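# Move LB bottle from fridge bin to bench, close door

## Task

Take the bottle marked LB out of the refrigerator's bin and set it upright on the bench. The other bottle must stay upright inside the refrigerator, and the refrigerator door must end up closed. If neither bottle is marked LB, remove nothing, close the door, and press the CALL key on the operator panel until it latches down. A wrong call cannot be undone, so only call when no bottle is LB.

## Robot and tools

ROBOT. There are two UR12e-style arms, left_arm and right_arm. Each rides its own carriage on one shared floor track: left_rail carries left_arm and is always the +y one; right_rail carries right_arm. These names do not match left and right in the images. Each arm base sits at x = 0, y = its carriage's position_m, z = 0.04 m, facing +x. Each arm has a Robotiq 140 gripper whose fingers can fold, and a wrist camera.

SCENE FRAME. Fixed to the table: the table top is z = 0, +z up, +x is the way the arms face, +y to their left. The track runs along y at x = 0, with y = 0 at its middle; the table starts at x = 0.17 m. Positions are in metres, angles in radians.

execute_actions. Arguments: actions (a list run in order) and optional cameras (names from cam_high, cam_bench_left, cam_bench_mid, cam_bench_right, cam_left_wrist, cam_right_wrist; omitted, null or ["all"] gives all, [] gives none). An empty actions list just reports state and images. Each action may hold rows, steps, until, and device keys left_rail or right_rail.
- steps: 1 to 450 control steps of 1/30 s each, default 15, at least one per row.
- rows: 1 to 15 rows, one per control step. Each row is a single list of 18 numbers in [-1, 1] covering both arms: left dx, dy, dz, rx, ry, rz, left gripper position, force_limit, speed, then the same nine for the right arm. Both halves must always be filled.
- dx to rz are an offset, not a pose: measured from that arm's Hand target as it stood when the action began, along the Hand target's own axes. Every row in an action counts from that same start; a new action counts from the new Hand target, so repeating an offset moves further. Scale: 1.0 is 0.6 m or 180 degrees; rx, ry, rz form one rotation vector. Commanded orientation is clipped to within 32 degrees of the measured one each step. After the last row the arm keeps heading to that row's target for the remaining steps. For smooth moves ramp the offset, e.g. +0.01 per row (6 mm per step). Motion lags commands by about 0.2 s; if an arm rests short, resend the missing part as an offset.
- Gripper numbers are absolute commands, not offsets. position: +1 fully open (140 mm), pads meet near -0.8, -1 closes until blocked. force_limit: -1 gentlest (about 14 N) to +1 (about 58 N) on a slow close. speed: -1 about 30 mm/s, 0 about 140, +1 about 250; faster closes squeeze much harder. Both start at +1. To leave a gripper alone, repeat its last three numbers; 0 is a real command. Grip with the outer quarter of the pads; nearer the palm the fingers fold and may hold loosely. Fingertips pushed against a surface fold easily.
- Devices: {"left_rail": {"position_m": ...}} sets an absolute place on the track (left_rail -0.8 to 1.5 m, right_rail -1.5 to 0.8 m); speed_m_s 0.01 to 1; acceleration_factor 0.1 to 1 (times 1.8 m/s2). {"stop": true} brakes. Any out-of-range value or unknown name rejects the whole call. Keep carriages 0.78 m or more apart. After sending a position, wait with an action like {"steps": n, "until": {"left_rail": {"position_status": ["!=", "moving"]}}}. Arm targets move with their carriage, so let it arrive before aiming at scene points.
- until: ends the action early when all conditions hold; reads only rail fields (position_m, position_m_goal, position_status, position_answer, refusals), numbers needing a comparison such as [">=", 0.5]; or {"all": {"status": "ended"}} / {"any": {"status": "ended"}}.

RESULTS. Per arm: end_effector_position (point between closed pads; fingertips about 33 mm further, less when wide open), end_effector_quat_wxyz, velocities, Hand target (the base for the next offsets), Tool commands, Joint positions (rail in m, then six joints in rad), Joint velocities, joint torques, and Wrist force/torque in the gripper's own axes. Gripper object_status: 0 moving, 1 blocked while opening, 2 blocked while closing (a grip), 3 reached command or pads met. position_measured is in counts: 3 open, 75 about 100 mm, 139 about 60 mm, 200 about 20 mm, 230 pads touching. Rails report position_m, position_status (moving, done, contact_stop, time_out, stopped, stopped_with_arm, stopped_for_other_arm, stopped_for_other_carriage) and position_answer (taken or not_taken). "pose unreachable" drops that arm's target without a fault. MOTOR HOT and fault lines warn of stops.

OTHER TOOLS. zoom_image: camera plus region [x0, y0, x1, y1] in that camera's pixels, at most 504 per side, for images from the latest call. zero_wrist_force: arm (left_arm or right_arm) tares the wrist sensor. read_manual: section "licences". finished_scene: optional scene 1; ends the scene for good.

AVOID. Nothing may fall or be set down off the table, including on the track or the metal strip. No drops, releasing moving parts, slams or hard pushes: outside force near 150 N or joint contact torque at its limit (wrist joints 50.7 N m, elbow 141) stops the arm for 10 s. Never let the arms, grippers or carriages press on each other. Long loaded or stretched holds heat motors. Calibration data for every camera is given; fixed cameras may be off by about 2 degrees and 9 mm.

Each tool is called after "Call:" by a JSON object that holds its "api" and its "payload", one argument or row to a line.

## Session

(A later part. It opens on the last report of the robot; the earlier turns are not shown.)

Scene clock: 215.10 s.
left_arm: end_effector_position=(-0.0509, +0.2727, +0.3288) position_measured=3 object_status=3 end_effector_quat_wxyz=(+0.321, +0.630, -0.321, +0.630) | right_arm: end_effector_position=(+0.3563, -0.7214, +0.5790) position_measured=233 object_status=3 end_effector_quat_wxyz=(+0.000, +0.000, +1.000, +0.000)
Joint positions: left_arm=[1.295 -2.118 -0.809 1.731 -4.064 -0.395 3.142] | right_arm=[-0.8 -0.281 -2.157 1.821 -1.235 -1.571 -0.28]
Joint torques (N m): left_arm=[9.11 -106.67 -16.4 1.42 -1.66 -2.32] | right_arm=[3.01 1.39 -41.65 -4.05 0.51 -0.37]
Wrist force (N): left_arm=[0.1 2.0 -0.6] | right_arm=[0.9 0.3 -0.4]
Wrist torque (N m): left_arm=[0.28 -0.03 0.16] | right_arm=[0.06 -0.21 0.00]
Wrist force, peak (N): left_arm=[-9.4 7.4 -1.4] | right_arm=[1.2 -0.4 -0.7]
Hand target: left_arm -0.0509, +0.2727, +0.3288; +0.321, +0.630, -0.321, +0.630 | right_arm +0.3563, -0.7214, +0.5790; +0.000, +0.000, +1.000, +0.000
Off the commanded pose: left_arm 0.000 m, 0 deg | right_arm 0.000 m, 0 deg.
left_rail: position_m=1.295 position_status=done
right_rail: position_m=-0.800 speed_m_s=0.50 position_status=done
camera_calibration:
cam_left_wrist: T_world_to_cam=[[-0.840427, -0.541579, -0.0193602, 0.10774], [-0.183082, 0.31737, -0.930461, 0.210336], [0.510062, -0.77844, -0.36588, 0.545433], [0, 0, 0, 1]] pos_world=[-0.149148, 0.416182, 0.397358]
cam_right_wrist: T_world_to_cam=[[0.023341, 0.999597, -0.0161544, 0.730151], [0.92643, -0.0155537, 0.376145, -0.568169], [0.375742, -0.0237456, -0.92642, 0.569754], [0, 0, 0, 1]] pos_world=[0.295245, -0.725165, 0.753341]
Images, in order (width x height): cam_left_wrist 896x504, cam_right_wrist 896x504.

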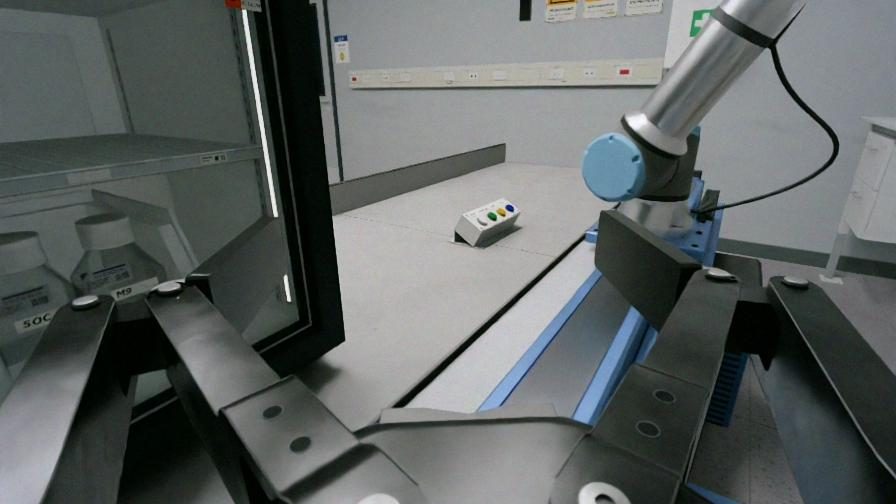

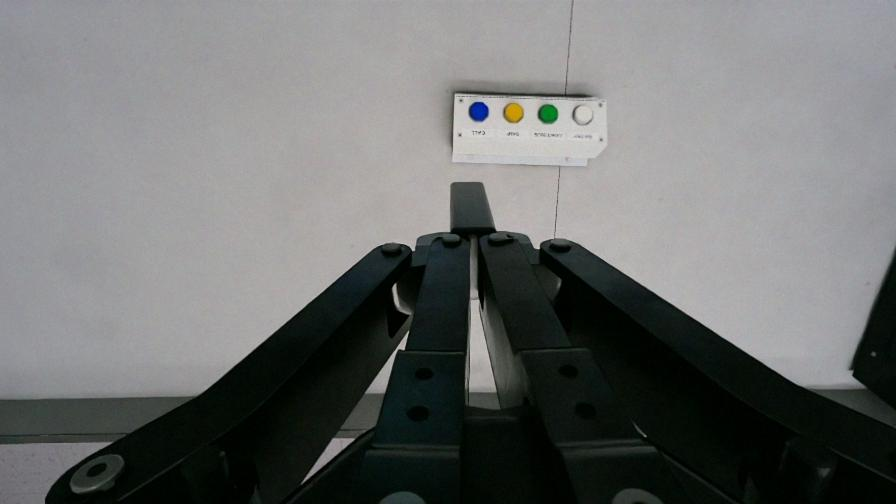

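Call:
{"api": "execute_actions", "payload": {
  "actions": [
    {"right_rail":{"position_m":-1.25},"steps":150,"until":{"right_rail":{"position_status":["!=","moving"]}}},
    {"rows":[[0,0,0,0,0,0,1,1,1,0.01,0.05,0.03,0,-0.01,0,-1,1,0],[0,0,0,0,0,0,1,1,1,0.02,0.1,0.06,0,-0.02,0,-1,1,0],[0,0,0,0,0,0,1,1,1,0.03,0.15,0.09,0,-0.03,0,-1,1,0],[0,0,0,0,0,0,1,1,1,0.04,0.2,0.12,0,-0.04,0,-1,1,0],[0,0,0,0,0,0,1,1,1,0.05,0.25,0.15,0,-0.05,0,-1,1,0],[0,0,0,0,0,0,1,1,1,0.06,0.3,0.18,0,-0.06,0,-1,1,0],[0,0,0,0,0,0,1,1,1,0.07,0.35,0.21,0,-0.07,0,-1,1,0],[0,0,0,0,0,0,1,1,1,0.08,0.4,0.24,0,-0.08,0,-1,1,0],[0,0,0,0,0,0,1,1,1,0.09,0.45,0.28,0,-0.09,0,-1,1,0],[0,0,0,0,0,0,1,1,1,0.1,0.5,0.32,0,-0.1,0,-1,1,0],[0,0,0,0,0,0,1,1,1,0.11,0.56,0.36,0,-0.11,0,-1,1,0],[0,0,0,0,0,0,1,1,1,0.12,0.62,0.4,0,-0.12,0,-1,1,0],[0,0,0,0,0,0,1,1,1,0.14,0.68,0.45,0,-0.14,0,-1,1,0],[0,0,0,0,0,0,1,1,1,0.16,0.74,0.51,0,-0.155,0,-1,1,0],[0,0,0,0,0,0,1,1,1,0.17,0.793,0.57,0,-0.1667,0,-1,1,0]],"steps":75}
  ],
  "cameras": ["cam_right_wrist","cam_bench_right"]
}}

Call:
{"api": "zoom_image", "payload": {
  "camera": "cam_right_wrist",
  "region": [300, 50, 700, 350]
}}

Scene clock: 270.67 s.
left_arm: end_effector_position=(-0.0509, +0.2727, +0.3288) position_measured=3 object_status=3 end_effector_quat_wxyz=(+0.321, +0.630, -0.321, +0.630) | right_arm: end_effector_position=(+0.2544, -0.6956, +0.2370) position_measured=233 object_status=3 end_effector_quat_wxyz=(+0.259, +0.000, +0.966, +0.000)
Joint positions: left_arm=[1.295 -2.118 -0.809 1.731 -4.064 -0.395 3.142] | right_arm=[-1.25 1.105 -1.652 2.267 -2.439 -2.034 1.044]
Joint torques (N m): left_arm=[11.08 -106.51 -17.11 1.08 -1.93 -2.1] | right_arm=[13.25 -18.63 -42.53 -2.41 -4 3.03]
Wrist force (N): left_arm=[0.4 1.9 -0.6] | right_arm=[-1.3 0.6 0.1]
Wrist torque (N m): left_arm=[0.24 -0.09 0.17] | right_arm=[0.12 0.55 -0.06]
Wrist force, peak (N): left_arm=[0.3 2.1 -1.0] | right_arm=[-4.2 -8.2 -6.7]
Hand target: left_arm -0.0509, +0.2727, +0.3288; +0.321, +0.630, -0.321, +0.630 | right_arm +0.2544, -0.6956, +0.2370; +0.259, +0.000, +0.966, +0.000
Off the commanded pose: left_arm 0.000 m, 0 deg | right_arm 0.000 m, 0 deg.
left_rail: position_m=1.295 position_status=done
right_rail: position_m=-1.250 speed_m_s=0.50 position_status=done
camera_calibration:
cam_right_wrist: T_world_to_cam=[[0.0282303, 0.999599, -0.00239621, 0.696716], [0.614125, -0.0154524, 0.789057, -0.363003], [0.788703, -0.0237469, -0.614315, 0.11287], [0, 0, 0, 1]] pos_world=[0.11424, -0.699365, 0.357438]
Images, in order (width x height): cam_bench_right 504x504, cam_right_wrist 896x504.

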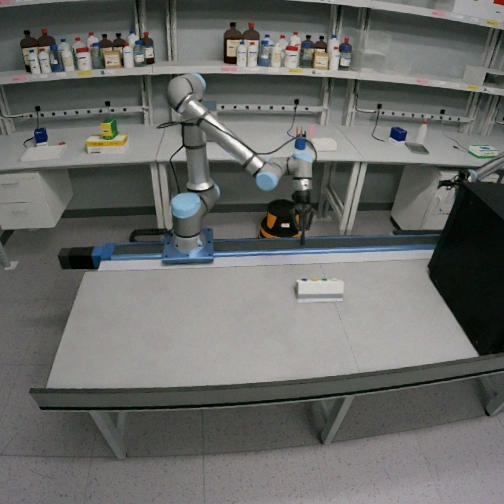

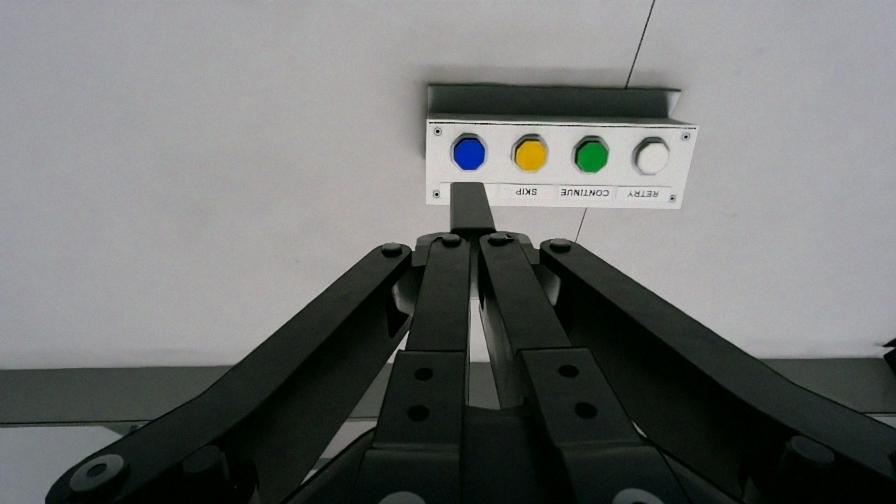

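Scaled by 1.260 from the camera's 896x504 image, which has a finer 1280x720 frame.

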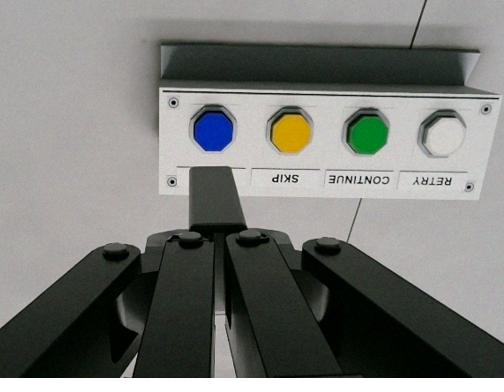

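Call:
{"api": "zero_wrist_force", "payload": {
  "arm": "right_arm"
}}

Call:
{"api": "execute_actions", "payload": {
  "actions": [
    {"rows":[[0,0,0,0,0,0,1,1,1,0,0.002,0.015,0,0,0,-1,1,0],[0,0,0,0,0,0,1,1,1,0,0.004,0.03,0,0,0,-1,1,0],[0,0,0,0,0,0,1,1,1,-0.002,0.006,0.045,0,0,0,-1,1,0],[0,0,0,0,0,0,1,1,1,-0.004,0.008,0.06,0,0,0,-1,1,0],[0,0,0,0,0,0,1,1,1,-0.006,0.008,0.075,0,0,0,-1,1,0],[0,0,0,0,0,0,1,1,1,-0.006,0.008,0.09,0,0,0,-1,1,0],[0,0,0,0,0,0,1,1,1,-0.006,0.008,0.105,0,0,0,-1,1,0],[0,0,0,0,0,0,1,1,1,-0.006,0.008,0.12,0,0,0,-1,1,0],[0,0,0,0,0,0,1,1,1,-0.006,0.008,0.135,0,0,0,-1,1,0],[0,0,0,0,0,0,1,1,1,-0.006,0.008,0.15,0,0,0,-1,1,0],[0,0,0,0,0,0,1,1,1,-0.006,0.008,0.165,0,0,0,-1,1,0],[0,0,0,0,0,0,1,1,1,-0.006,0.008,0.18,0,0,0,-1,1,0],[0,0,0,0,0,0,1,1,1,-0.006,0.008,0.195,0,0,0,-1,1,0],[0,0,0,0,0,0,1,1,1,-0.006,0.008,0.207,0,0,0,-1,1,0],[0,0,0,0,0,0,1,1,1,-0.006,0.008,0.213,0,0,0,-1,1,0]],"steps":30}
  ],
  "cameras": ["cam_right_wrist","cam_bench_right"]
}}

Call:
{"api": "zoom_image", "payload": {
  "camera": "cam_right_wrist",
  "region": [350, 50, 650, 300]
}}

Call:
{"api": "zoom_image", "payload": {
  "camera": "cam_bench_right",
  "region": [280, 240, 370, 320]
}}

Wrist force sensor zeroed.

Scene clock: 300.97 s.
left_arm: end_effector_position=(-0.0509, +0.2727, +0.3288) position_measured=3 object_status=3 end_effector_quat_wxyz=(+0.321, +0.630, -0.321, +0.630) | right_arm: end_effector_position=(+0.3214, -0.6908, +0.1282) position_measured=233 object_status=3 end_effector_quat_wxyz=(+0.259, +0.000, +0.966, +0.000)
Joint positions: left_arm=[1.295 -2.118 -0.809 1.731 -4.064 -0.395 3.142] | right_arm=[-1.25 1.002 -1.448 2.331 -2.755 -2.006 0.934]
Joint torques (N m): left_arm=[9.3 -105.51 -16.72 1.19 -1.96 -1.92] | right_arm=[-7.5 -29.3 -23.19 -9.2 1.68 -2.63]
Wrist force (N, zeroed by zero_wrist_force on right_arm): left_arm=[0.3 1.7 -0.9] | right_arm=[0.5 -0.5 0.1]
Wrist torque (N m, zeroed by zero_wrist_force on right_arm): left_arm=[0.22 -0.06 0.17] | right_arm=[-0.12 -0.09 0.38]
Wrist force, peak (N, zeroed by zero_wrist_force on right_arm): left_arm=[0.4 2.1 -0.8] | right_arm=[0.4 -0.7 -3.6]
Hand target: left_arm -0.0509, +0.2727, +0.3288; +0.321, +0.630, -0.321, +0.630 | right_arm +0.3214, -0.6908, +0.1281; +0.259, +0.000, +0.966, +0.000
Off the commanded pose: left_arm 0.000 m, 0 deg | right_arm 0.000 m, 0 deg.
left_rail: position_m=1.295 position_status=done
right_rail: position_m=-1.250 speed_m_s=0.50 position_status=done
camera_calibration:
cam_right_wrist: T_world_to_cam=[[0.0283098, 0.999596, -0.00245682, 0.689664], [0.614124, -0.0154534, 0.789058, -0.318225], [0.788702, -0.0238469, -0.614314, -0.0067636], [0, 0, 0, 1]] pos_world=[0.18124, -0.694465, 0.248637]
Images, in order (width x height): cam_bench_right 504x504, cam_right_wrist 896x504.

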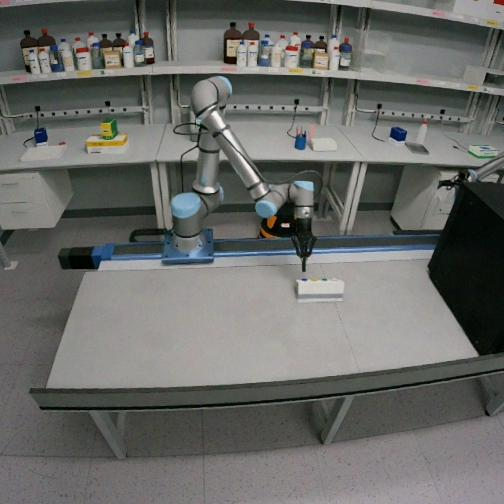

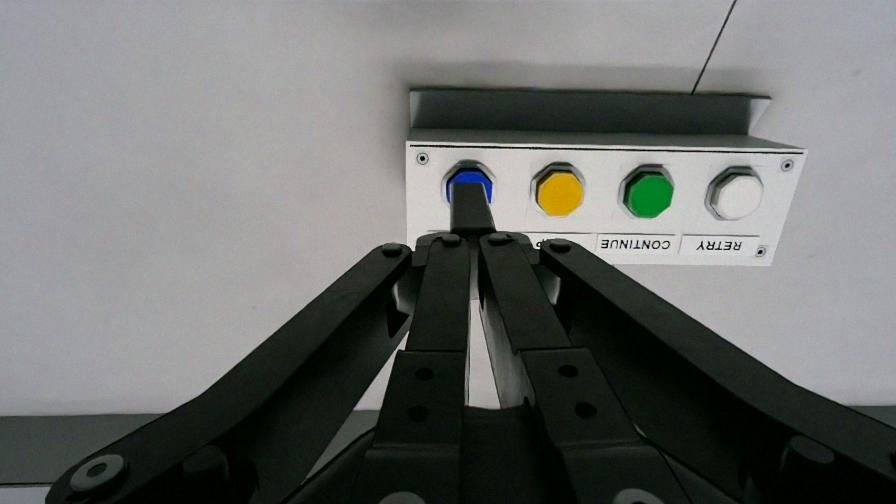

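Scaled by 1.680 from the camera's 896x504 image, which has a finer 1280x720 frame.

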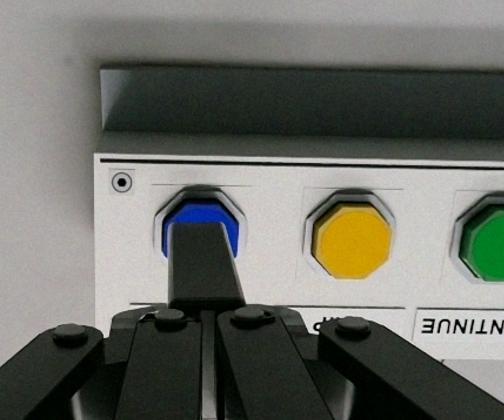

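Scaled by 5.600 from the camera's 504x504 image, which has a finer 720x720 frame.

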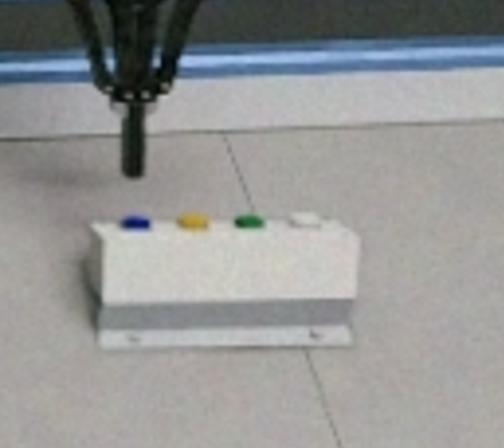

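Call:
{"api": "execute_actions", "payload": {
  "actions": [
    {"rows":[[0,0,0,0,0,0,1,1,1,0,0,0.008,0,0,0,-1,1,0],[0,0,0,0,0,0,1,1,1,0,0,0.016,0,0,0,-1,1,0],[0,0,0,0,0,0,1,1,1,0,0,0.024,0,0,0,-1,1,0],[0,0,0,0,0,0,1,1,1,0,0,0.032,0,0,0,-1,1,0],[0,0,0,0,0,0,1,1,1,0,0,0.038,0,0,0,-1,1,0],[0,0,0,0,0,0,1,1,1,0,0,0.042,0,0,0,-1,1,0]],"steps":20}
  ],
  "cameras": ["cam_right_wrist","cam_bench_right"]
}}

Call:
{"api": "zoom_image", "payload": {
  "camera": "cam_right_wrist",
  "region": [350, 50, 650, 300]
}}

Call:
{"api": "zoom_image", "payload": {
  "camera": "cam_bench_right",
  "region": [280, 240, 370, 320]
}}

Scene clock: 313.60 s.
left_arm: end_effector_position=(-0.0509, +0.2727, +0.3288) position_measured=3 object_status=3 end_effector_quat_wxyz=(+0.321, +0.630, -0.321, +0.630) | right_arm: end_effector_position=(+0.3340, -0.6909, +0.1063) position_measured=233 object_status=3 end_effector_quat_wxyz=(+0.259, +0.000, +0.966, +0.000)
Joint positions: left_arm=[1.295 -2.118 -0.809 1.731 -4.064 -0.395 3.142] | right_arm=[-1.25 0.983 -1.402 2.338 -2.817 -2 0.914]
Joint torques (N m): left_arm=[10.16 -105.57 -17.98 1.27 -1.94 -1.98] | right_arm=[-6.83 -30.19 -21.54 -8.9 1.79 -2.59]
Wrist force (N, zeroed by zero_wrist_force on right_arm): left_arm=[0.3 1.7 -0.7] | right_arm=[0.7 -0.5 0.1]
Wrist torque (N m, zeroed by zero_wrist_force on right_arm): left_arm=[0.20 -0.06 0.17] | right_arm=[-0.12 -0.16 0.40]
Wrist force, peak (N, zeroed by zero_wrist_force on right_arm): left_arm=[0.7 2.2 -0.5] | right_arm=[0.2 0.1 -1.7]
Hand target: left_arm -0.0509, +0.2727, +0.3288; +0.321, +0.630, -0.321, +0.630 | right_arm +0.3340, -0.6909, +0.1063; +0.259, +0.000, +0.966, +0.000
Off the commanded pose: left_arm 0.000 m, 0 deg | right_arm 0.000 m, 0 deg.
left_rail: position_m=1.295 position_status=done
right_rail: position_m=-1.250 speed_m_s=0.50 position_status=done
camera_calibration:
cam_right_wrist: T_world_to_cam=[[0.0282303, 0.999599, -0.00239621, 0.689354], [0.614125, -0.0154524, 0.789057, -0.308745], [0.788703, -0.0237469, -0.614315, -0.0301663], [0, 0, 0, 1]] pos_world=[0.19394, -0.694565, 0.226738]
Images, in order (width x height): cam_bench_right 504x504, cam_right_wrist 896x504.

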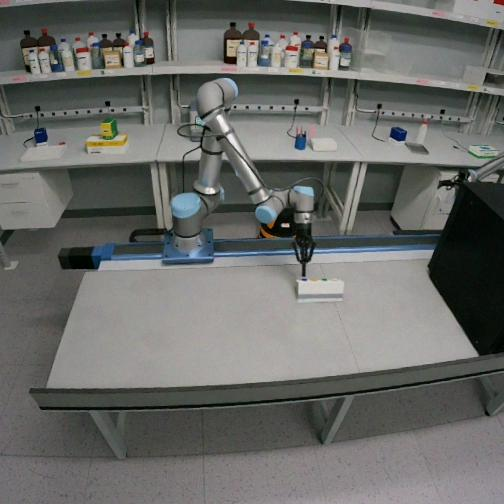

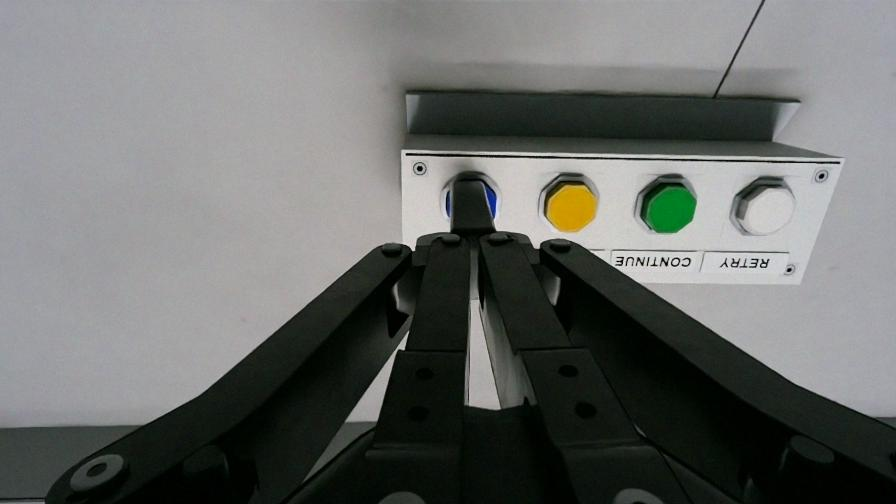

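Scaled by 1.680 from the camera's 896x504 image, which has a finer 1280x720 frame.

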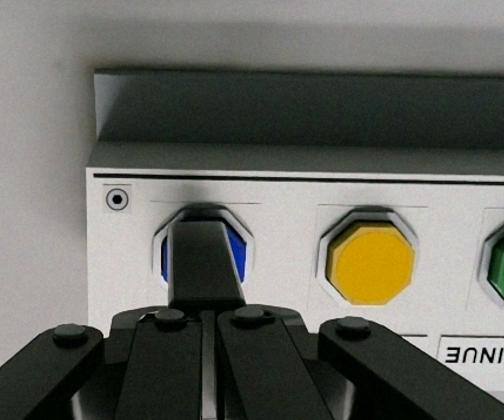

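Scaled by 5.600 from the camera's 504x504 image, which has a finer 720x720 frame.

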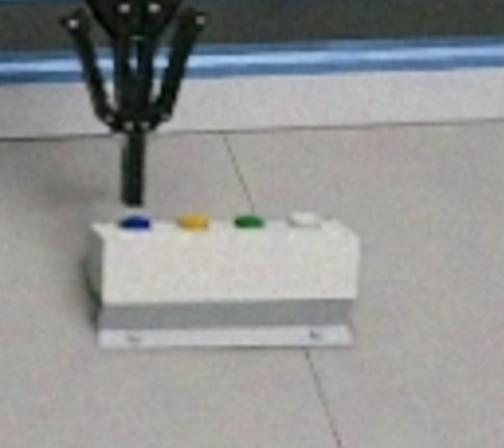

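Call:
{"api": "execute_actions", "payload": {
  "actions": [
    {"rows":[[0,0,0,0,0,0,1,1,1,0,0.002,0.003,0,0,0,-1,1,0],[0,0,0,0,0,0,1,1,1,0,0.003,0.006,0,0,0,-1,1,0],[0,0,0,0,0,0,1,1,1,0,0.003,0.009,0,0,0,-1,1,0]],"steps":15},
    {"rows":[[0,0,0,0,0,0,1,1,1,0,0,0.003,0,0,0,-1,1,0],[0,0,0,0,0,0,1,1,1,0,0,0.005,0,0,0,-1,1,0]],"steps":15}
  ],
  "cameras": ["cam_right_wrist"]
}}

Call:
{"api": "execute_actions", "payload": {
  "actions": [
    {"rows":[[0,0,0,0,0,0,1,1,1,0,0,0.002,0,0,0,-1,1,0],[0,0,0,0,0,0,1,1,1,0,0,0.004,0,0,0,-1,1,0]],"steps":20}
  ],
  "cameras": ["cam_right_wrist"]
}}

Scene clock: 323.80 s.
left_arm: end_effector_position=(-0.0509, +0.2727, +0.3288) position_measured=3 object_status=3 end_effector_quat_wxyz=(+0.321, +0.630, -0.321, +0.630) | right_arm: end_effector_position=(+0.3382, -0.6890, +0.0990) position_measured=233 object_status=3 end_effector_quat_wxyz=(+0.259, +0.000, +0.966, +0.000)
Joint positions: left_arm=[1.295 -2.118 -0.809 1.731 -4.064 -0.395 3.142] | right_arm=[-1.25 0.978 -1.384 2.337 -2.835 -1.999 0.91]
Joint torques (N m): left_arm=[8.65 -108.01 -16.45 1.23 -1.98 -1.77] | right_arm=[-7.35 -31.57 -20.7 -8.99 1.69 -2.61]
Wrist force (N, zeroed by zero_wrist_force on right_arm): left_arm=[0.2 2.1 -0.9] | right_arm=[0.2 -0.6 0.2]
Wrist torque (N m, zeroed by zero_wrist_force on right_arm): left_arm=[0.29 -0.07 0.17] | right_arm=[-0.14 -0.04 0.39]
Wrist force, peak (N, zeroed by zero_wrist_force on right_arm): left_arm=[0.4 2.2 -0.9] | right_arm=[0.8 -0.3 -1.1]
Hand target: left_arm -0.0509, +0.2727, +0.3288; +0.321, +0.630, -0.321, +0.630 | right_arm +0.3382, -0.6890, +0.0990; +0.259, +0.000, +0.966, +0.000
Off the commanded pose: left_arm 0.000 m, 0 deg | right_arm 0.000 m, 0 deg.
left_rail: position_m=1.295 position_status=done
right_rail: position_m=-1.250 speed_m_s=0.50 position_status=done
camera_calibration:
cam_right_wrist: T_world_to_cam=[[0.0282303, 0.999599, -0.00239621, 0.687419], [0.614125, -0.0154524, 0.789057, -0.305536], [0.788703, -0.0237469, -0.614315, -0.0379206], [0, 0, 0, 1]] pos_world=[0.19814, -0.692765, 0.219438]
Images, in order (width x height): cam_right_wrist 896x504.

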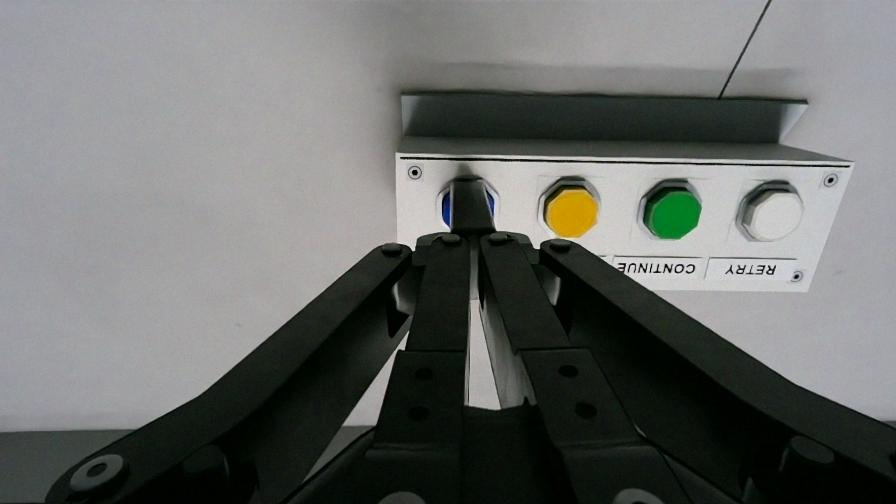

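Scene clock: 324.67 s.
left_arm: end_effector_position=(-0.0509, +0.2727, +0.3288) position_measured=3 object_status=3 end_effector_quat_wxyz=(+0.321, +0.630, -0.321, +0.630) | right_arm: end_effector_position=(+0.3394, -0.6890, +0.0969) position_measured=233 object_status=3 end_effector_quat_wxyz=(+0.259, +0.000, +0.966, +0.000)
Joint positions: left_arm=[1.295 -2.118 -0.809 1.731 -4.064 -0.395 3.142] | right_arm=[-1.25 0.976 -1.38 2.337 -2.841 -1.998 0.908]
Joint torques (N m): left_arm=[11.38 -108.63 -17.16 1.13 -1.68 -1.93] | right_arm=[-6.82 -31.26 -20.73 -8.85 1.93 -2.45]
Wrist force (N, zeroed by zero_wrist_force on right_arm): left_arm=[0.6 1.8 -0.8] | right_arm=[0.3 -0.2 -0.3]
Wrist torque (N m, zeroed by zero_wrist_force on right_arm): left_arm=[0.22 -0.13 0.17] | right_arm=[-0.04 -0.06 0.40]
Wrist force, peak (N, zeroed by zero_wrist_force on right_arm): left_arm=[0.7 1.9 -0.9] | right_arm=[0.5 -0.7 0.4]
Hand target: left_arm -0.0509, +0.2727, +0.3288; +0.321, +0.630, -0.321, +0.630 | right_arm +0.3394, -0.6890, +0.0969; +0.259, +0.000, +0.966, +0.000
Off the commanded pose: left_arm 0.000 m, 0 deg | right_arm 0.000 m, 0 deg.
left_rail: position_m=1.295 position_status=done
right_rail: position_m=-1.250 speed_m_s=0.50 position_status=done
camera_calibration:
cam_right_wrist: T_world_to_cam=[[0.0282303, 0.999599, -0.00239621, 0.68738], [0.614125, -0.0154524, 0.789057, -0.304616], [0.788703, -0.0237469, -0.614315, -0.0401571], [0, 0, 0, 1]] pos_world=[0.19934, -0.692765, 0.217338]
Images, in order (width x height): cam_right_wrist 896x504.

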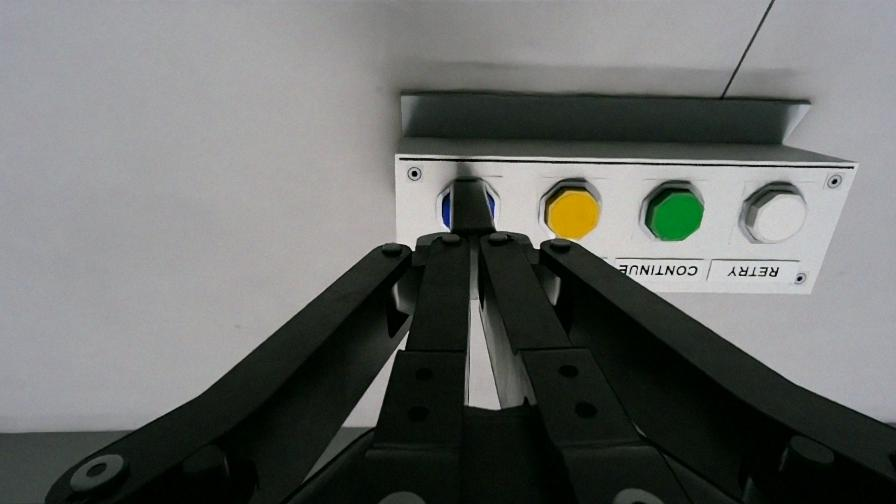

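Call:
{"api": "execute_actions", "payload": {
  "actions": [
    {"rows":[[0,0,0,0,0,0,1,1,1,0,0,0.002,0,0,0,-1,1,0],[0,0,0,0,0,0,1,1,1,0,0,0.005,0,0,0,-1,1,0]],"steps":20}
  ],
  "cameras": []
}}

Call:
{"api": "execute_actions", "payload": {
  "actions": [
    {"rows":[[0,0,0,0,0,0,1,1,1,0,0,0.002,0,0,0,-1,1,0],[0,0,0,0,0,0,1,1,1,0,0,0.005,0,0,0,-1,1,0]],"steps":20}
  ],
  "cameras": ["cam_right_wrist"]
}}

Scene clock: 335.83 s.
left_arm: end_effector_position=(-0.0509, +0.2727, +0.3288) position_measured=3 object_status=3 end_effector_quat_wxyz=(+0.321, +0.630, -0.321, +0.630) | right_arm: end_effector_position=(+0.3409, -0.6891, +0.0943) position_measured=233 object_status=3 end_effector_quat_wxyz=(+0.259, +0.000, +0.966, +0.000)
Joint positions: left_arm=[1.295 -2.118 -0.809 1.731 -4.064 -0.395 3.142] | right_arm=[-1.25 0.974 -1.374 2.338 -2.848 -1.997 0.906]
Joint torques (N m): left_arm=[11.11 -107.34 -17.01 1.32 -1.95 -1.82] | right_arm=[-8.52 -30.19 -21.27 -9.35 2.38 -2.61]
Wrist force (N, zeroed by zero_wrist_force on right_arm): left_arm=[0.5 1.4 -0.7] | right_arm=[1.0 -3.3 -6.0]
Wrist torque (N m, zeroed by zero_wrist_force on right_arm): left_arm=[0.15 -0.10 0.17] | right_arm=[0.10 -0.10 0.41]
Wrist force, peak (N, zeroed by zero_wrist_force on right_arm): left_arm=[0.6 2.1 -0.9] | right_arm=[0.7 -3.8 -6.8]
Hand target: left_arm -0.0509, +0.2727, +0.3288; +0.321, +0.630, -0.321, +0.630 | right_arm +0.3409, -0.6891, +0.0943; +0.259, +0.000, +0.966, +0.000
Off the commanded pose: left_arm 0.000 m, 0 deg | right_arm 0.000 m, 0 deg.
left_rail: position_m=1.295 position_status=done
right_rail: position_m=-1.250 speed_m_s=0.50 position_status=done
No camera images: "cameras" was empty.

Scene clock: 336.70 s.
left_arm: end_effector_position=(-0.0509, +0.2727, +0.3288) position_measured=3 object_status=3 end_effector_quat_wxyz=(+0.321, +0.630, -0.321, +0.630) | right_arm: end_effector_position=(+0.3424, -0.6891, +0.0917) position_measured=233 object_status=3 end_effector_quat_wxyz=(+0.259, +0.000, +0.966, +0.000)
Joint positions: left_arm=[1.295 -2.118 -0.809 1.731 -4.064 -0.395 3.142] | right_arm=[-1.25 0.972 -1.368 2.338 -2.855 -1.997 0.903]
Joint torques (N m): left_arm=[8.58 -107.71 -17.58 1.48 -1.85 -1.65] | right_arm=[-6.97 -29.18 -22.36 -9.94 3.28 -2.57]
Wrist force (N, zeroed by zero_wrist_force on right_arm): left_arm=[-0.1 1.8 -0.5] | right_arm=[1.8 -6.9 -7.1]
Wrist torque (N m, zeroed by zero_wrist_force on right_arm): left_arm=[0.23 -0.01 0.17] | right_arm=[0.16 -0.15 0.41]
Wrist force, peak (N, zeroed by zero_wrist_force on right_arm): left_arm=[0.4 2.1 -0.5] | right_arm=[0.8 -6.8 -8.7]
Hand target: left_arm -0.0509, +0.2727, +0.3288; +0.321, +0.630, -0.321, +0.630 | right_arm +0.3424, -0.6891, +0.0917; +0.259, +0.000, +0.966, +0.000
Off the commanded pose: left_arm 0.000 m, 0 deg | right_arm 0.000 m, 0 deg.
left_rail: position_m=1.295 position_status=done
right_rail: position_m=-1.250 speed_m_s=0.50 position_status=done
camera_calibration:
cam_right_wrist: T_world_to_cam=[[0.0282303, 0.999599, -0.00239621, 0.687283], [0.614125, -0.0154524, 0.789057, -0.302356], [0.788703, -0.0237469, -0.614315, -0.0457177], [0, 0, 0, 1]] pos_world=[0.20234, -0.692765, 0.212138]
Images, in order (width x height): cam_right_wrist 896x504.

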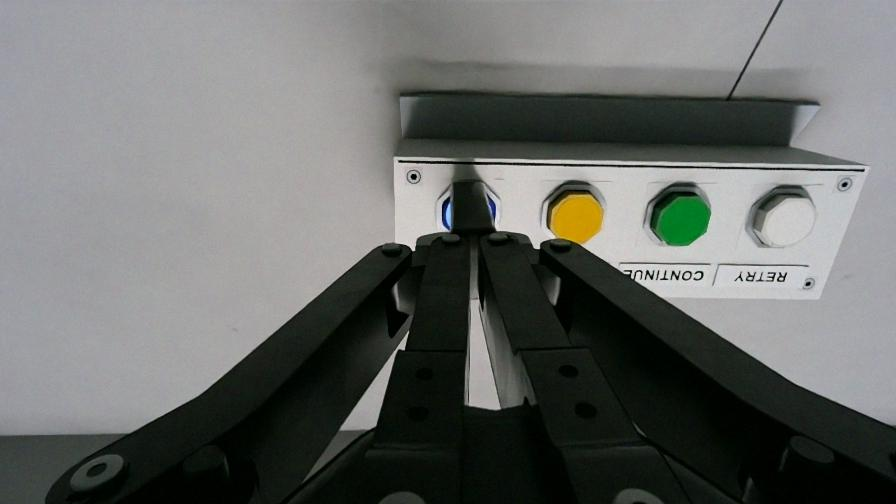

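Call:
{"api": "execute_actions", "payload": {
  "actions": [
    {"rows":[[0,0,0,0,0,0,1,1,1,0,0,0.0015,0,0,0,-1,1,0],[0,0,0,0,0,0,1,1,1,0,0,0.003,0,0,0,-1,1,0]],"steps":20}
  ],
  "cameras": []
}}

Call:
{"api": "execute_actions", "payload": {
  "actions": [
    {"rows":[[0,0,0,0,0,0,1,1,1,0,0,0.0015,0,0,0,-1,1,0],[0,0,0,0,0,0,1,1,1,0,0,0.003,0,0,0,-1,1,0]],"steps":20}
  ],
  "cameras": ["cam_right_wrist"]
}}

Call:
{"api": "zoom_image", "payload": {
  "camera": "cam_right_wrist",
  "region": [390, 130, 640, 260]
}}

Scene clock: 344.60 s.
left_arm: end_effector_position=(-0.0509, +0.2727, +0.3288) position_measured=3 object_status=3 end_effector_quat_wxyz=(+0.321, +0.630, -0.321, +0.630) | right_arm: end_effector_position=(+0.3433, -0.6890, +0.0902) position_measured=233 object_status=3 end_effector_quat_wxyz=(+0.259, +0.000, +0.966, +0.000)
Joint positions: left_arm=[1.295 -2.118 -0.809 1.731 -4.064 -0.395 3.142] | right_arm=[-1.25 0.971 -1.365 2.338 -2.86 -1.996 0.902]
Joint torques (N m): left_arm=[8.44 -106.81 -16.46 1.16 -1.58 -1.25] | right_arm=[-40.28 31.2 -20.69 -6.3 6.14 -2.71]
Wrist force (N, zeroed by zero_wrist_force on right_arm): left_arm=[0.3 1.9 -1.0] | right_arm=[16.6 -37.0 -139.1]
Wrist torque (N m, zeroed by zero_wrist_force on right_arm): left_arm=[0.25 -0.06 0.17] | right_arm=[1.52 0.33 0.46]
Wrist force, peak (N, zeroed by zero_wrist_force on right_arm): left_arm=[0.4 2.1 -0.8] | right_arm=[16.6 -37.0 -139.1]
Hand target: left_arm -0.0509, +0.2727, +0.3288; +0.321, +0.630, -0.321, +0.630 | right_arm +0.3433, -0.6890, +0.0902; +0.259, +0.000, +0.966, +0.000
Off the commanded pose: left_arm 0.000 m, 0 deg | right_arm 0.000 m, 0 deg.
left_rail: position_m=1.295 position_status=done
right_rail: position_m=-1.250 speed_m_s=0.50 position_status=done
No camera images: "cameras" was empty.

Scene clock: 354.70 s.
left_arm: end_effector_position=(-0.0509, +0.2727, +0.3288) position_measured=3 object_status=3 end_effector_quat_wxyz=(+0.321, +0.630, -0.321, +0.630) | right_arm: end_effector_position=(+0.3429, -0.6889, +0.0912) position_measured=233 object_status=3 end_effector_quat_wxyz=(+0.260, +0.000, +0.966, +0.001)
Joint positions: left_arm=[1.295 -2.118 -0.809 1.731 -4.064 -0.395 3.142] | right_arm=[-1.25 0.971 -1.367 2.339 -2.86 -1.997 0.902]
Joint torques (N m): left_arm=[8.53 -107.36 -16.87 1.04 -1.6 -1.07] | right_arm=[3.3 -47.32 -26.44 -5.87 -0.99 0.17]
Wrist force (N, zeroed by zero_wrist_force on right_arm): left_arm=[0.2 1.4 -0.9] | right_arm=[10.2 -18.6 -41.5]
Wrist torque (N m, zeroed by zero_wrist_force on right_arm): left_arm=[0.13 -0.04 0.17] | right_arm=[0.69 0.28 0.44]
Wrist force, peak (N, zeroed by zero_wrist_force on right_arm): left_arm=[0.4 2.2 -1.0] | right_arm=[17.6 -39.0 -145.2]
Hand target: left_arm -0.0509, +0.2727, +0.3288; +0.321, +0.630, -0.321, +0.630 | right_arm +0.3429, -0.6889, +0.0912; +0.260, +0.000, +0.966, +0.001 (not the last commanded pose)
Tool commands: left_gripper/position=+1.0 left_gripper/force_limit=+1.0 left_gripper/speed=+1.0 right_gripper/position=-1.0 right_gripper/force_limit=+1.0 right_gripper/speed=+0.003922
Off the commanded pose: left_arm 0.000 m, 0 deg | right_arm 0.003 m, 0 deg.
FORCE FAULT: contact force on the right arm reached its limit, and that arm stopped for 10 seconds. The contact can be on any part of that arm, not only on its tool. That arm's remaining commands of this call were not run. That arm's target is now where it stood when the stop ended, not its last command. That arm accepts commands again.
left_rail: position_m=1.295 position_status=done
right_rail: position_m=-1.250 speed_m_s=0.50 position_status=done
camera_calibration:
cam_right_wrist: T_world_to_cam=[[0.0275205, 0.99962, -0.00131525, 0.687304], [0.613122, -0.0158406, 0.789829, -0.302298], [0.789509, -0.0225429, -0.613325, -0.0458559], [0, 0, 0, 1]] pos_world=[0.202634, -0.692866, 0.211544]
Images, in order (width x height): cam_right_wrist 896x504.

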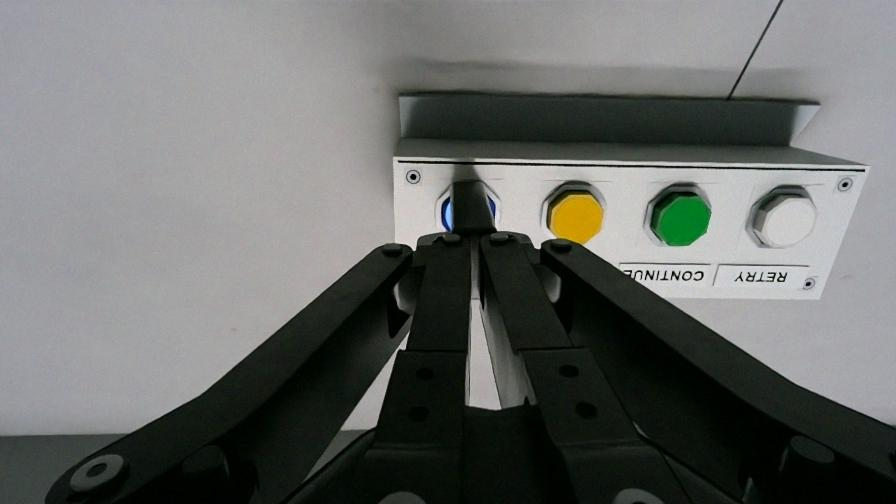

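Scaled by 2.016 from the camera's 896x504 image, which has a finer 1280x720 frame.

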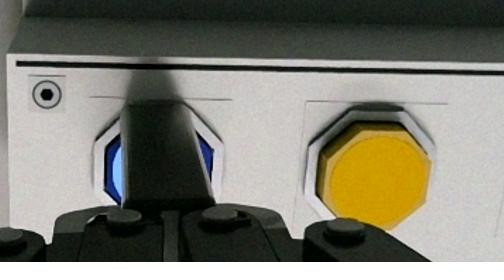

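Pressed hard and lit. Back off.

Call:
{"api": "execute_actions", "payload": {
  "actions": [
    {"rows":[[0,0,0,0,0,0,1,1,1,0,0,-0.005,0,0,0,-1,1,0],[0,0,0,0,0,0,1,1,1,0,0,-0.01,0,0,0,-1,1,0],[0,0,0,0,0,0,1,1,1,0,0,-0.02,0,0,0,-1,1,0],[0,0,0,0,0,0,1,1,1,0,0,-0.03,0,0,0,-1,1,0],[0,0,0,0,0,0,1,1,1,0,0,-0.045,0,0,0,-1,1,0],[0,0,0,0,0,0,1,1,1,0,0,-0.06,0,0,0,-1,1,0],[0,0,0,0,0,0,1,1,1,0,0,-0.075,0,0,0,-1,1,0],[0,0,0,0,0,0,1,1,1,0,0,-0.09,0,0,0,-1,1,0],[0,0,0,0,0,0,1,1,1,0,0,-0.105,0,0,0,-1,1,0],[0,0,0,0,0,0,1,1,1,0,0,-0.12,0,0,0,-1,1,0],[0,0,0,0,0,0,1,1,1,0,0,-0.135,0,0,0,-1,1,0],[0,0,0,0,0,0,1,1,1,0,0,-0.15,0,0,0,-1,1,0]],"steps":30}
  ],
  "cameras": ["cam_right_wrist","cam_bench_mid","cam_left_wrist"]
}}

Call:
{"api": "zoom_image", "payload": {
  "camera": "cam_right_wrist",
  "region": [390, 80, 640, 260]
}}

Call:
{"api": "zoom_image", "payload": {
  "camera": "cam_left_wrist",
  "region": [430, 180, 550, 260]
}}

Scene clock: 368.80 s.
left_arm: end_effector_position=(-0.0509, +0.2727, +0.3288) position_measured=3 object_status=3 end_effector_quat_wxyz=(+0.321, +0.630, -0.321, +0.630) | right_arm: end_effector_position=(+0.2978, -0.6890, +0.1691) position_measured=233 object_status=3 end_effector_quat_wxyz=(+0.260, +0.000, +0.966, +0.001)
Joint positions: left_arm=[1.295 -2.118 -0.809 1.731 -4.064 -0.395 3.142] | right_arm=[-1.25 1.04 -1.526 2.308 -2.639 -2.017 0.974]
Joint torques (N m): left_arm=[7.5 -107.88 -16.67 1.2 -1.73 -1.25] | right_arm=[12.72 -55.49 -38.13 -2.33 -4.05 2.82]
Wrist force (N, zeroed by zero_wrist_force on right_arm): left_arm=[-0.1 1.8 -0.8] | right_arm=[-0.8 -1.6 -0.3]
Wrist torque (N m, zeroed by zero_wrist_force on right_arm): left_arm=[0.23 0.01 0.17] | right_arm=[-0.39 0.19 0.01]
Wrist force, peak (N, zeroed by zero_wrist_force on right_arm): left_arm=[-0.1 2.4 -0.9] | right_arm=[9.6 -18.5 -42.6]
Hand target: left_arm -0.0509, +0.2727, +0.3288; +0.321, +0.630, -0.321, +0.630 | right_arm +0.2978, -0.6890, +0.1691; +0.260, +0.000, +0.966, +0.001
Off the commanded pose: left_arm 0.000 m, 0 deg | right_arm 0.000 m, 0 deg.
left_rail: position_m=1.295 position_status=done
right_rail: position_m=-1.250 speed_m_s=0.50 position_status=done
camera_calibration:
cam_left_wrist: T_world_to_cam=[[-0.840427, -0.541579, -0.0193602, 0.10774], [-0.183082, 0.31737, -0.930461, 0.210336], [0.510062, -0.77844, -0.36588, 0.545433], [0, 0, 0, 1]] pos_world=[-0.149148, 0.416182, 0.397358]
cam_right_wrist: T_world_to_cam=[[0.0275205, 0.99962, -0.00131525, 0.688648], [0.613122, -0.0158406, 0.789829, -0.336095], [0.789509, -0.0225429, -0.613325, 0.0374676], [0, 0, 0, 1]] pos_world=[0.157534, -0.692866, 0.289344]
Images, in order (width x height): cam_bench_mid 504x504, cam_left_wrist 896x504, cam_right_wrist 896x504.

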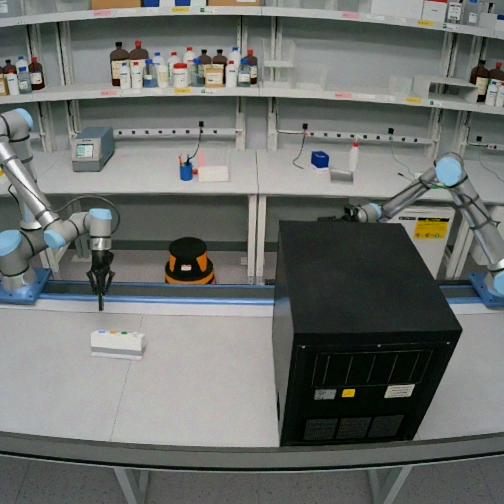

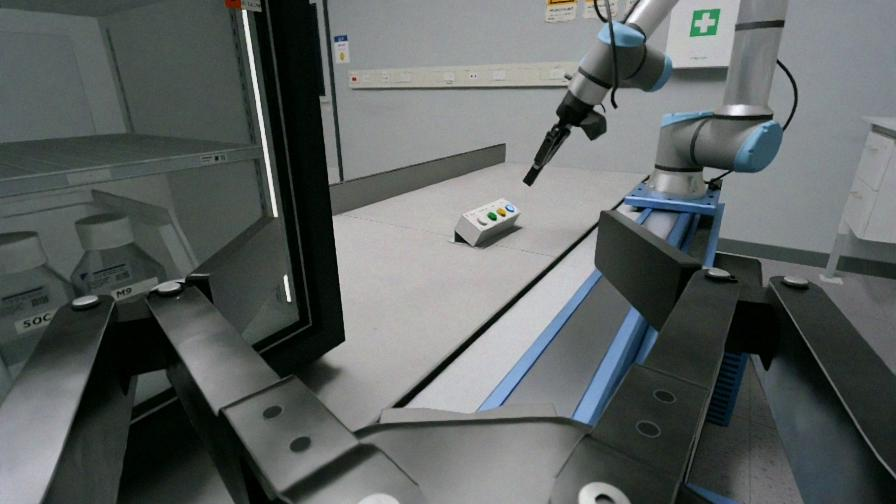

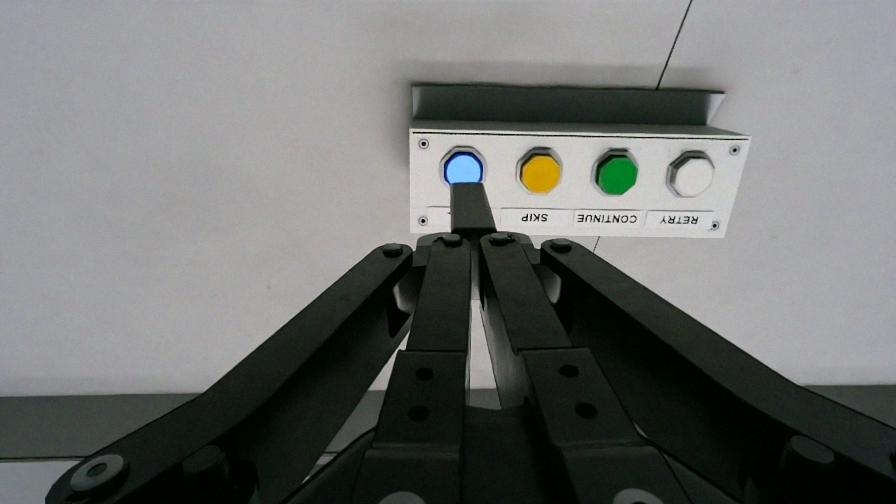

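Scaled by 2.016 from the camera's 896x504 image, which has a finer 1280x720 frame.

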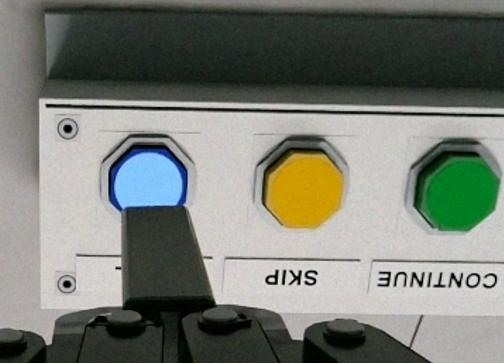

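Scaled by 4.200 from the camera's 896x504 image, which has a finer 1280x720 frame.

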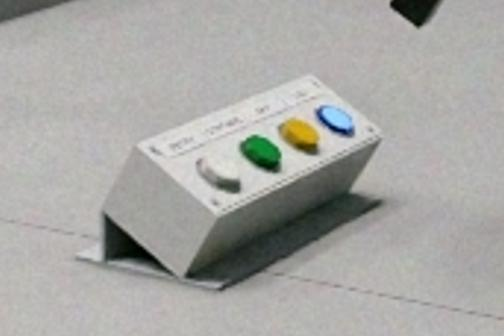

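Call:
{"api": "finished_scene", "payload": {

}}

The scene is finished: the task was done.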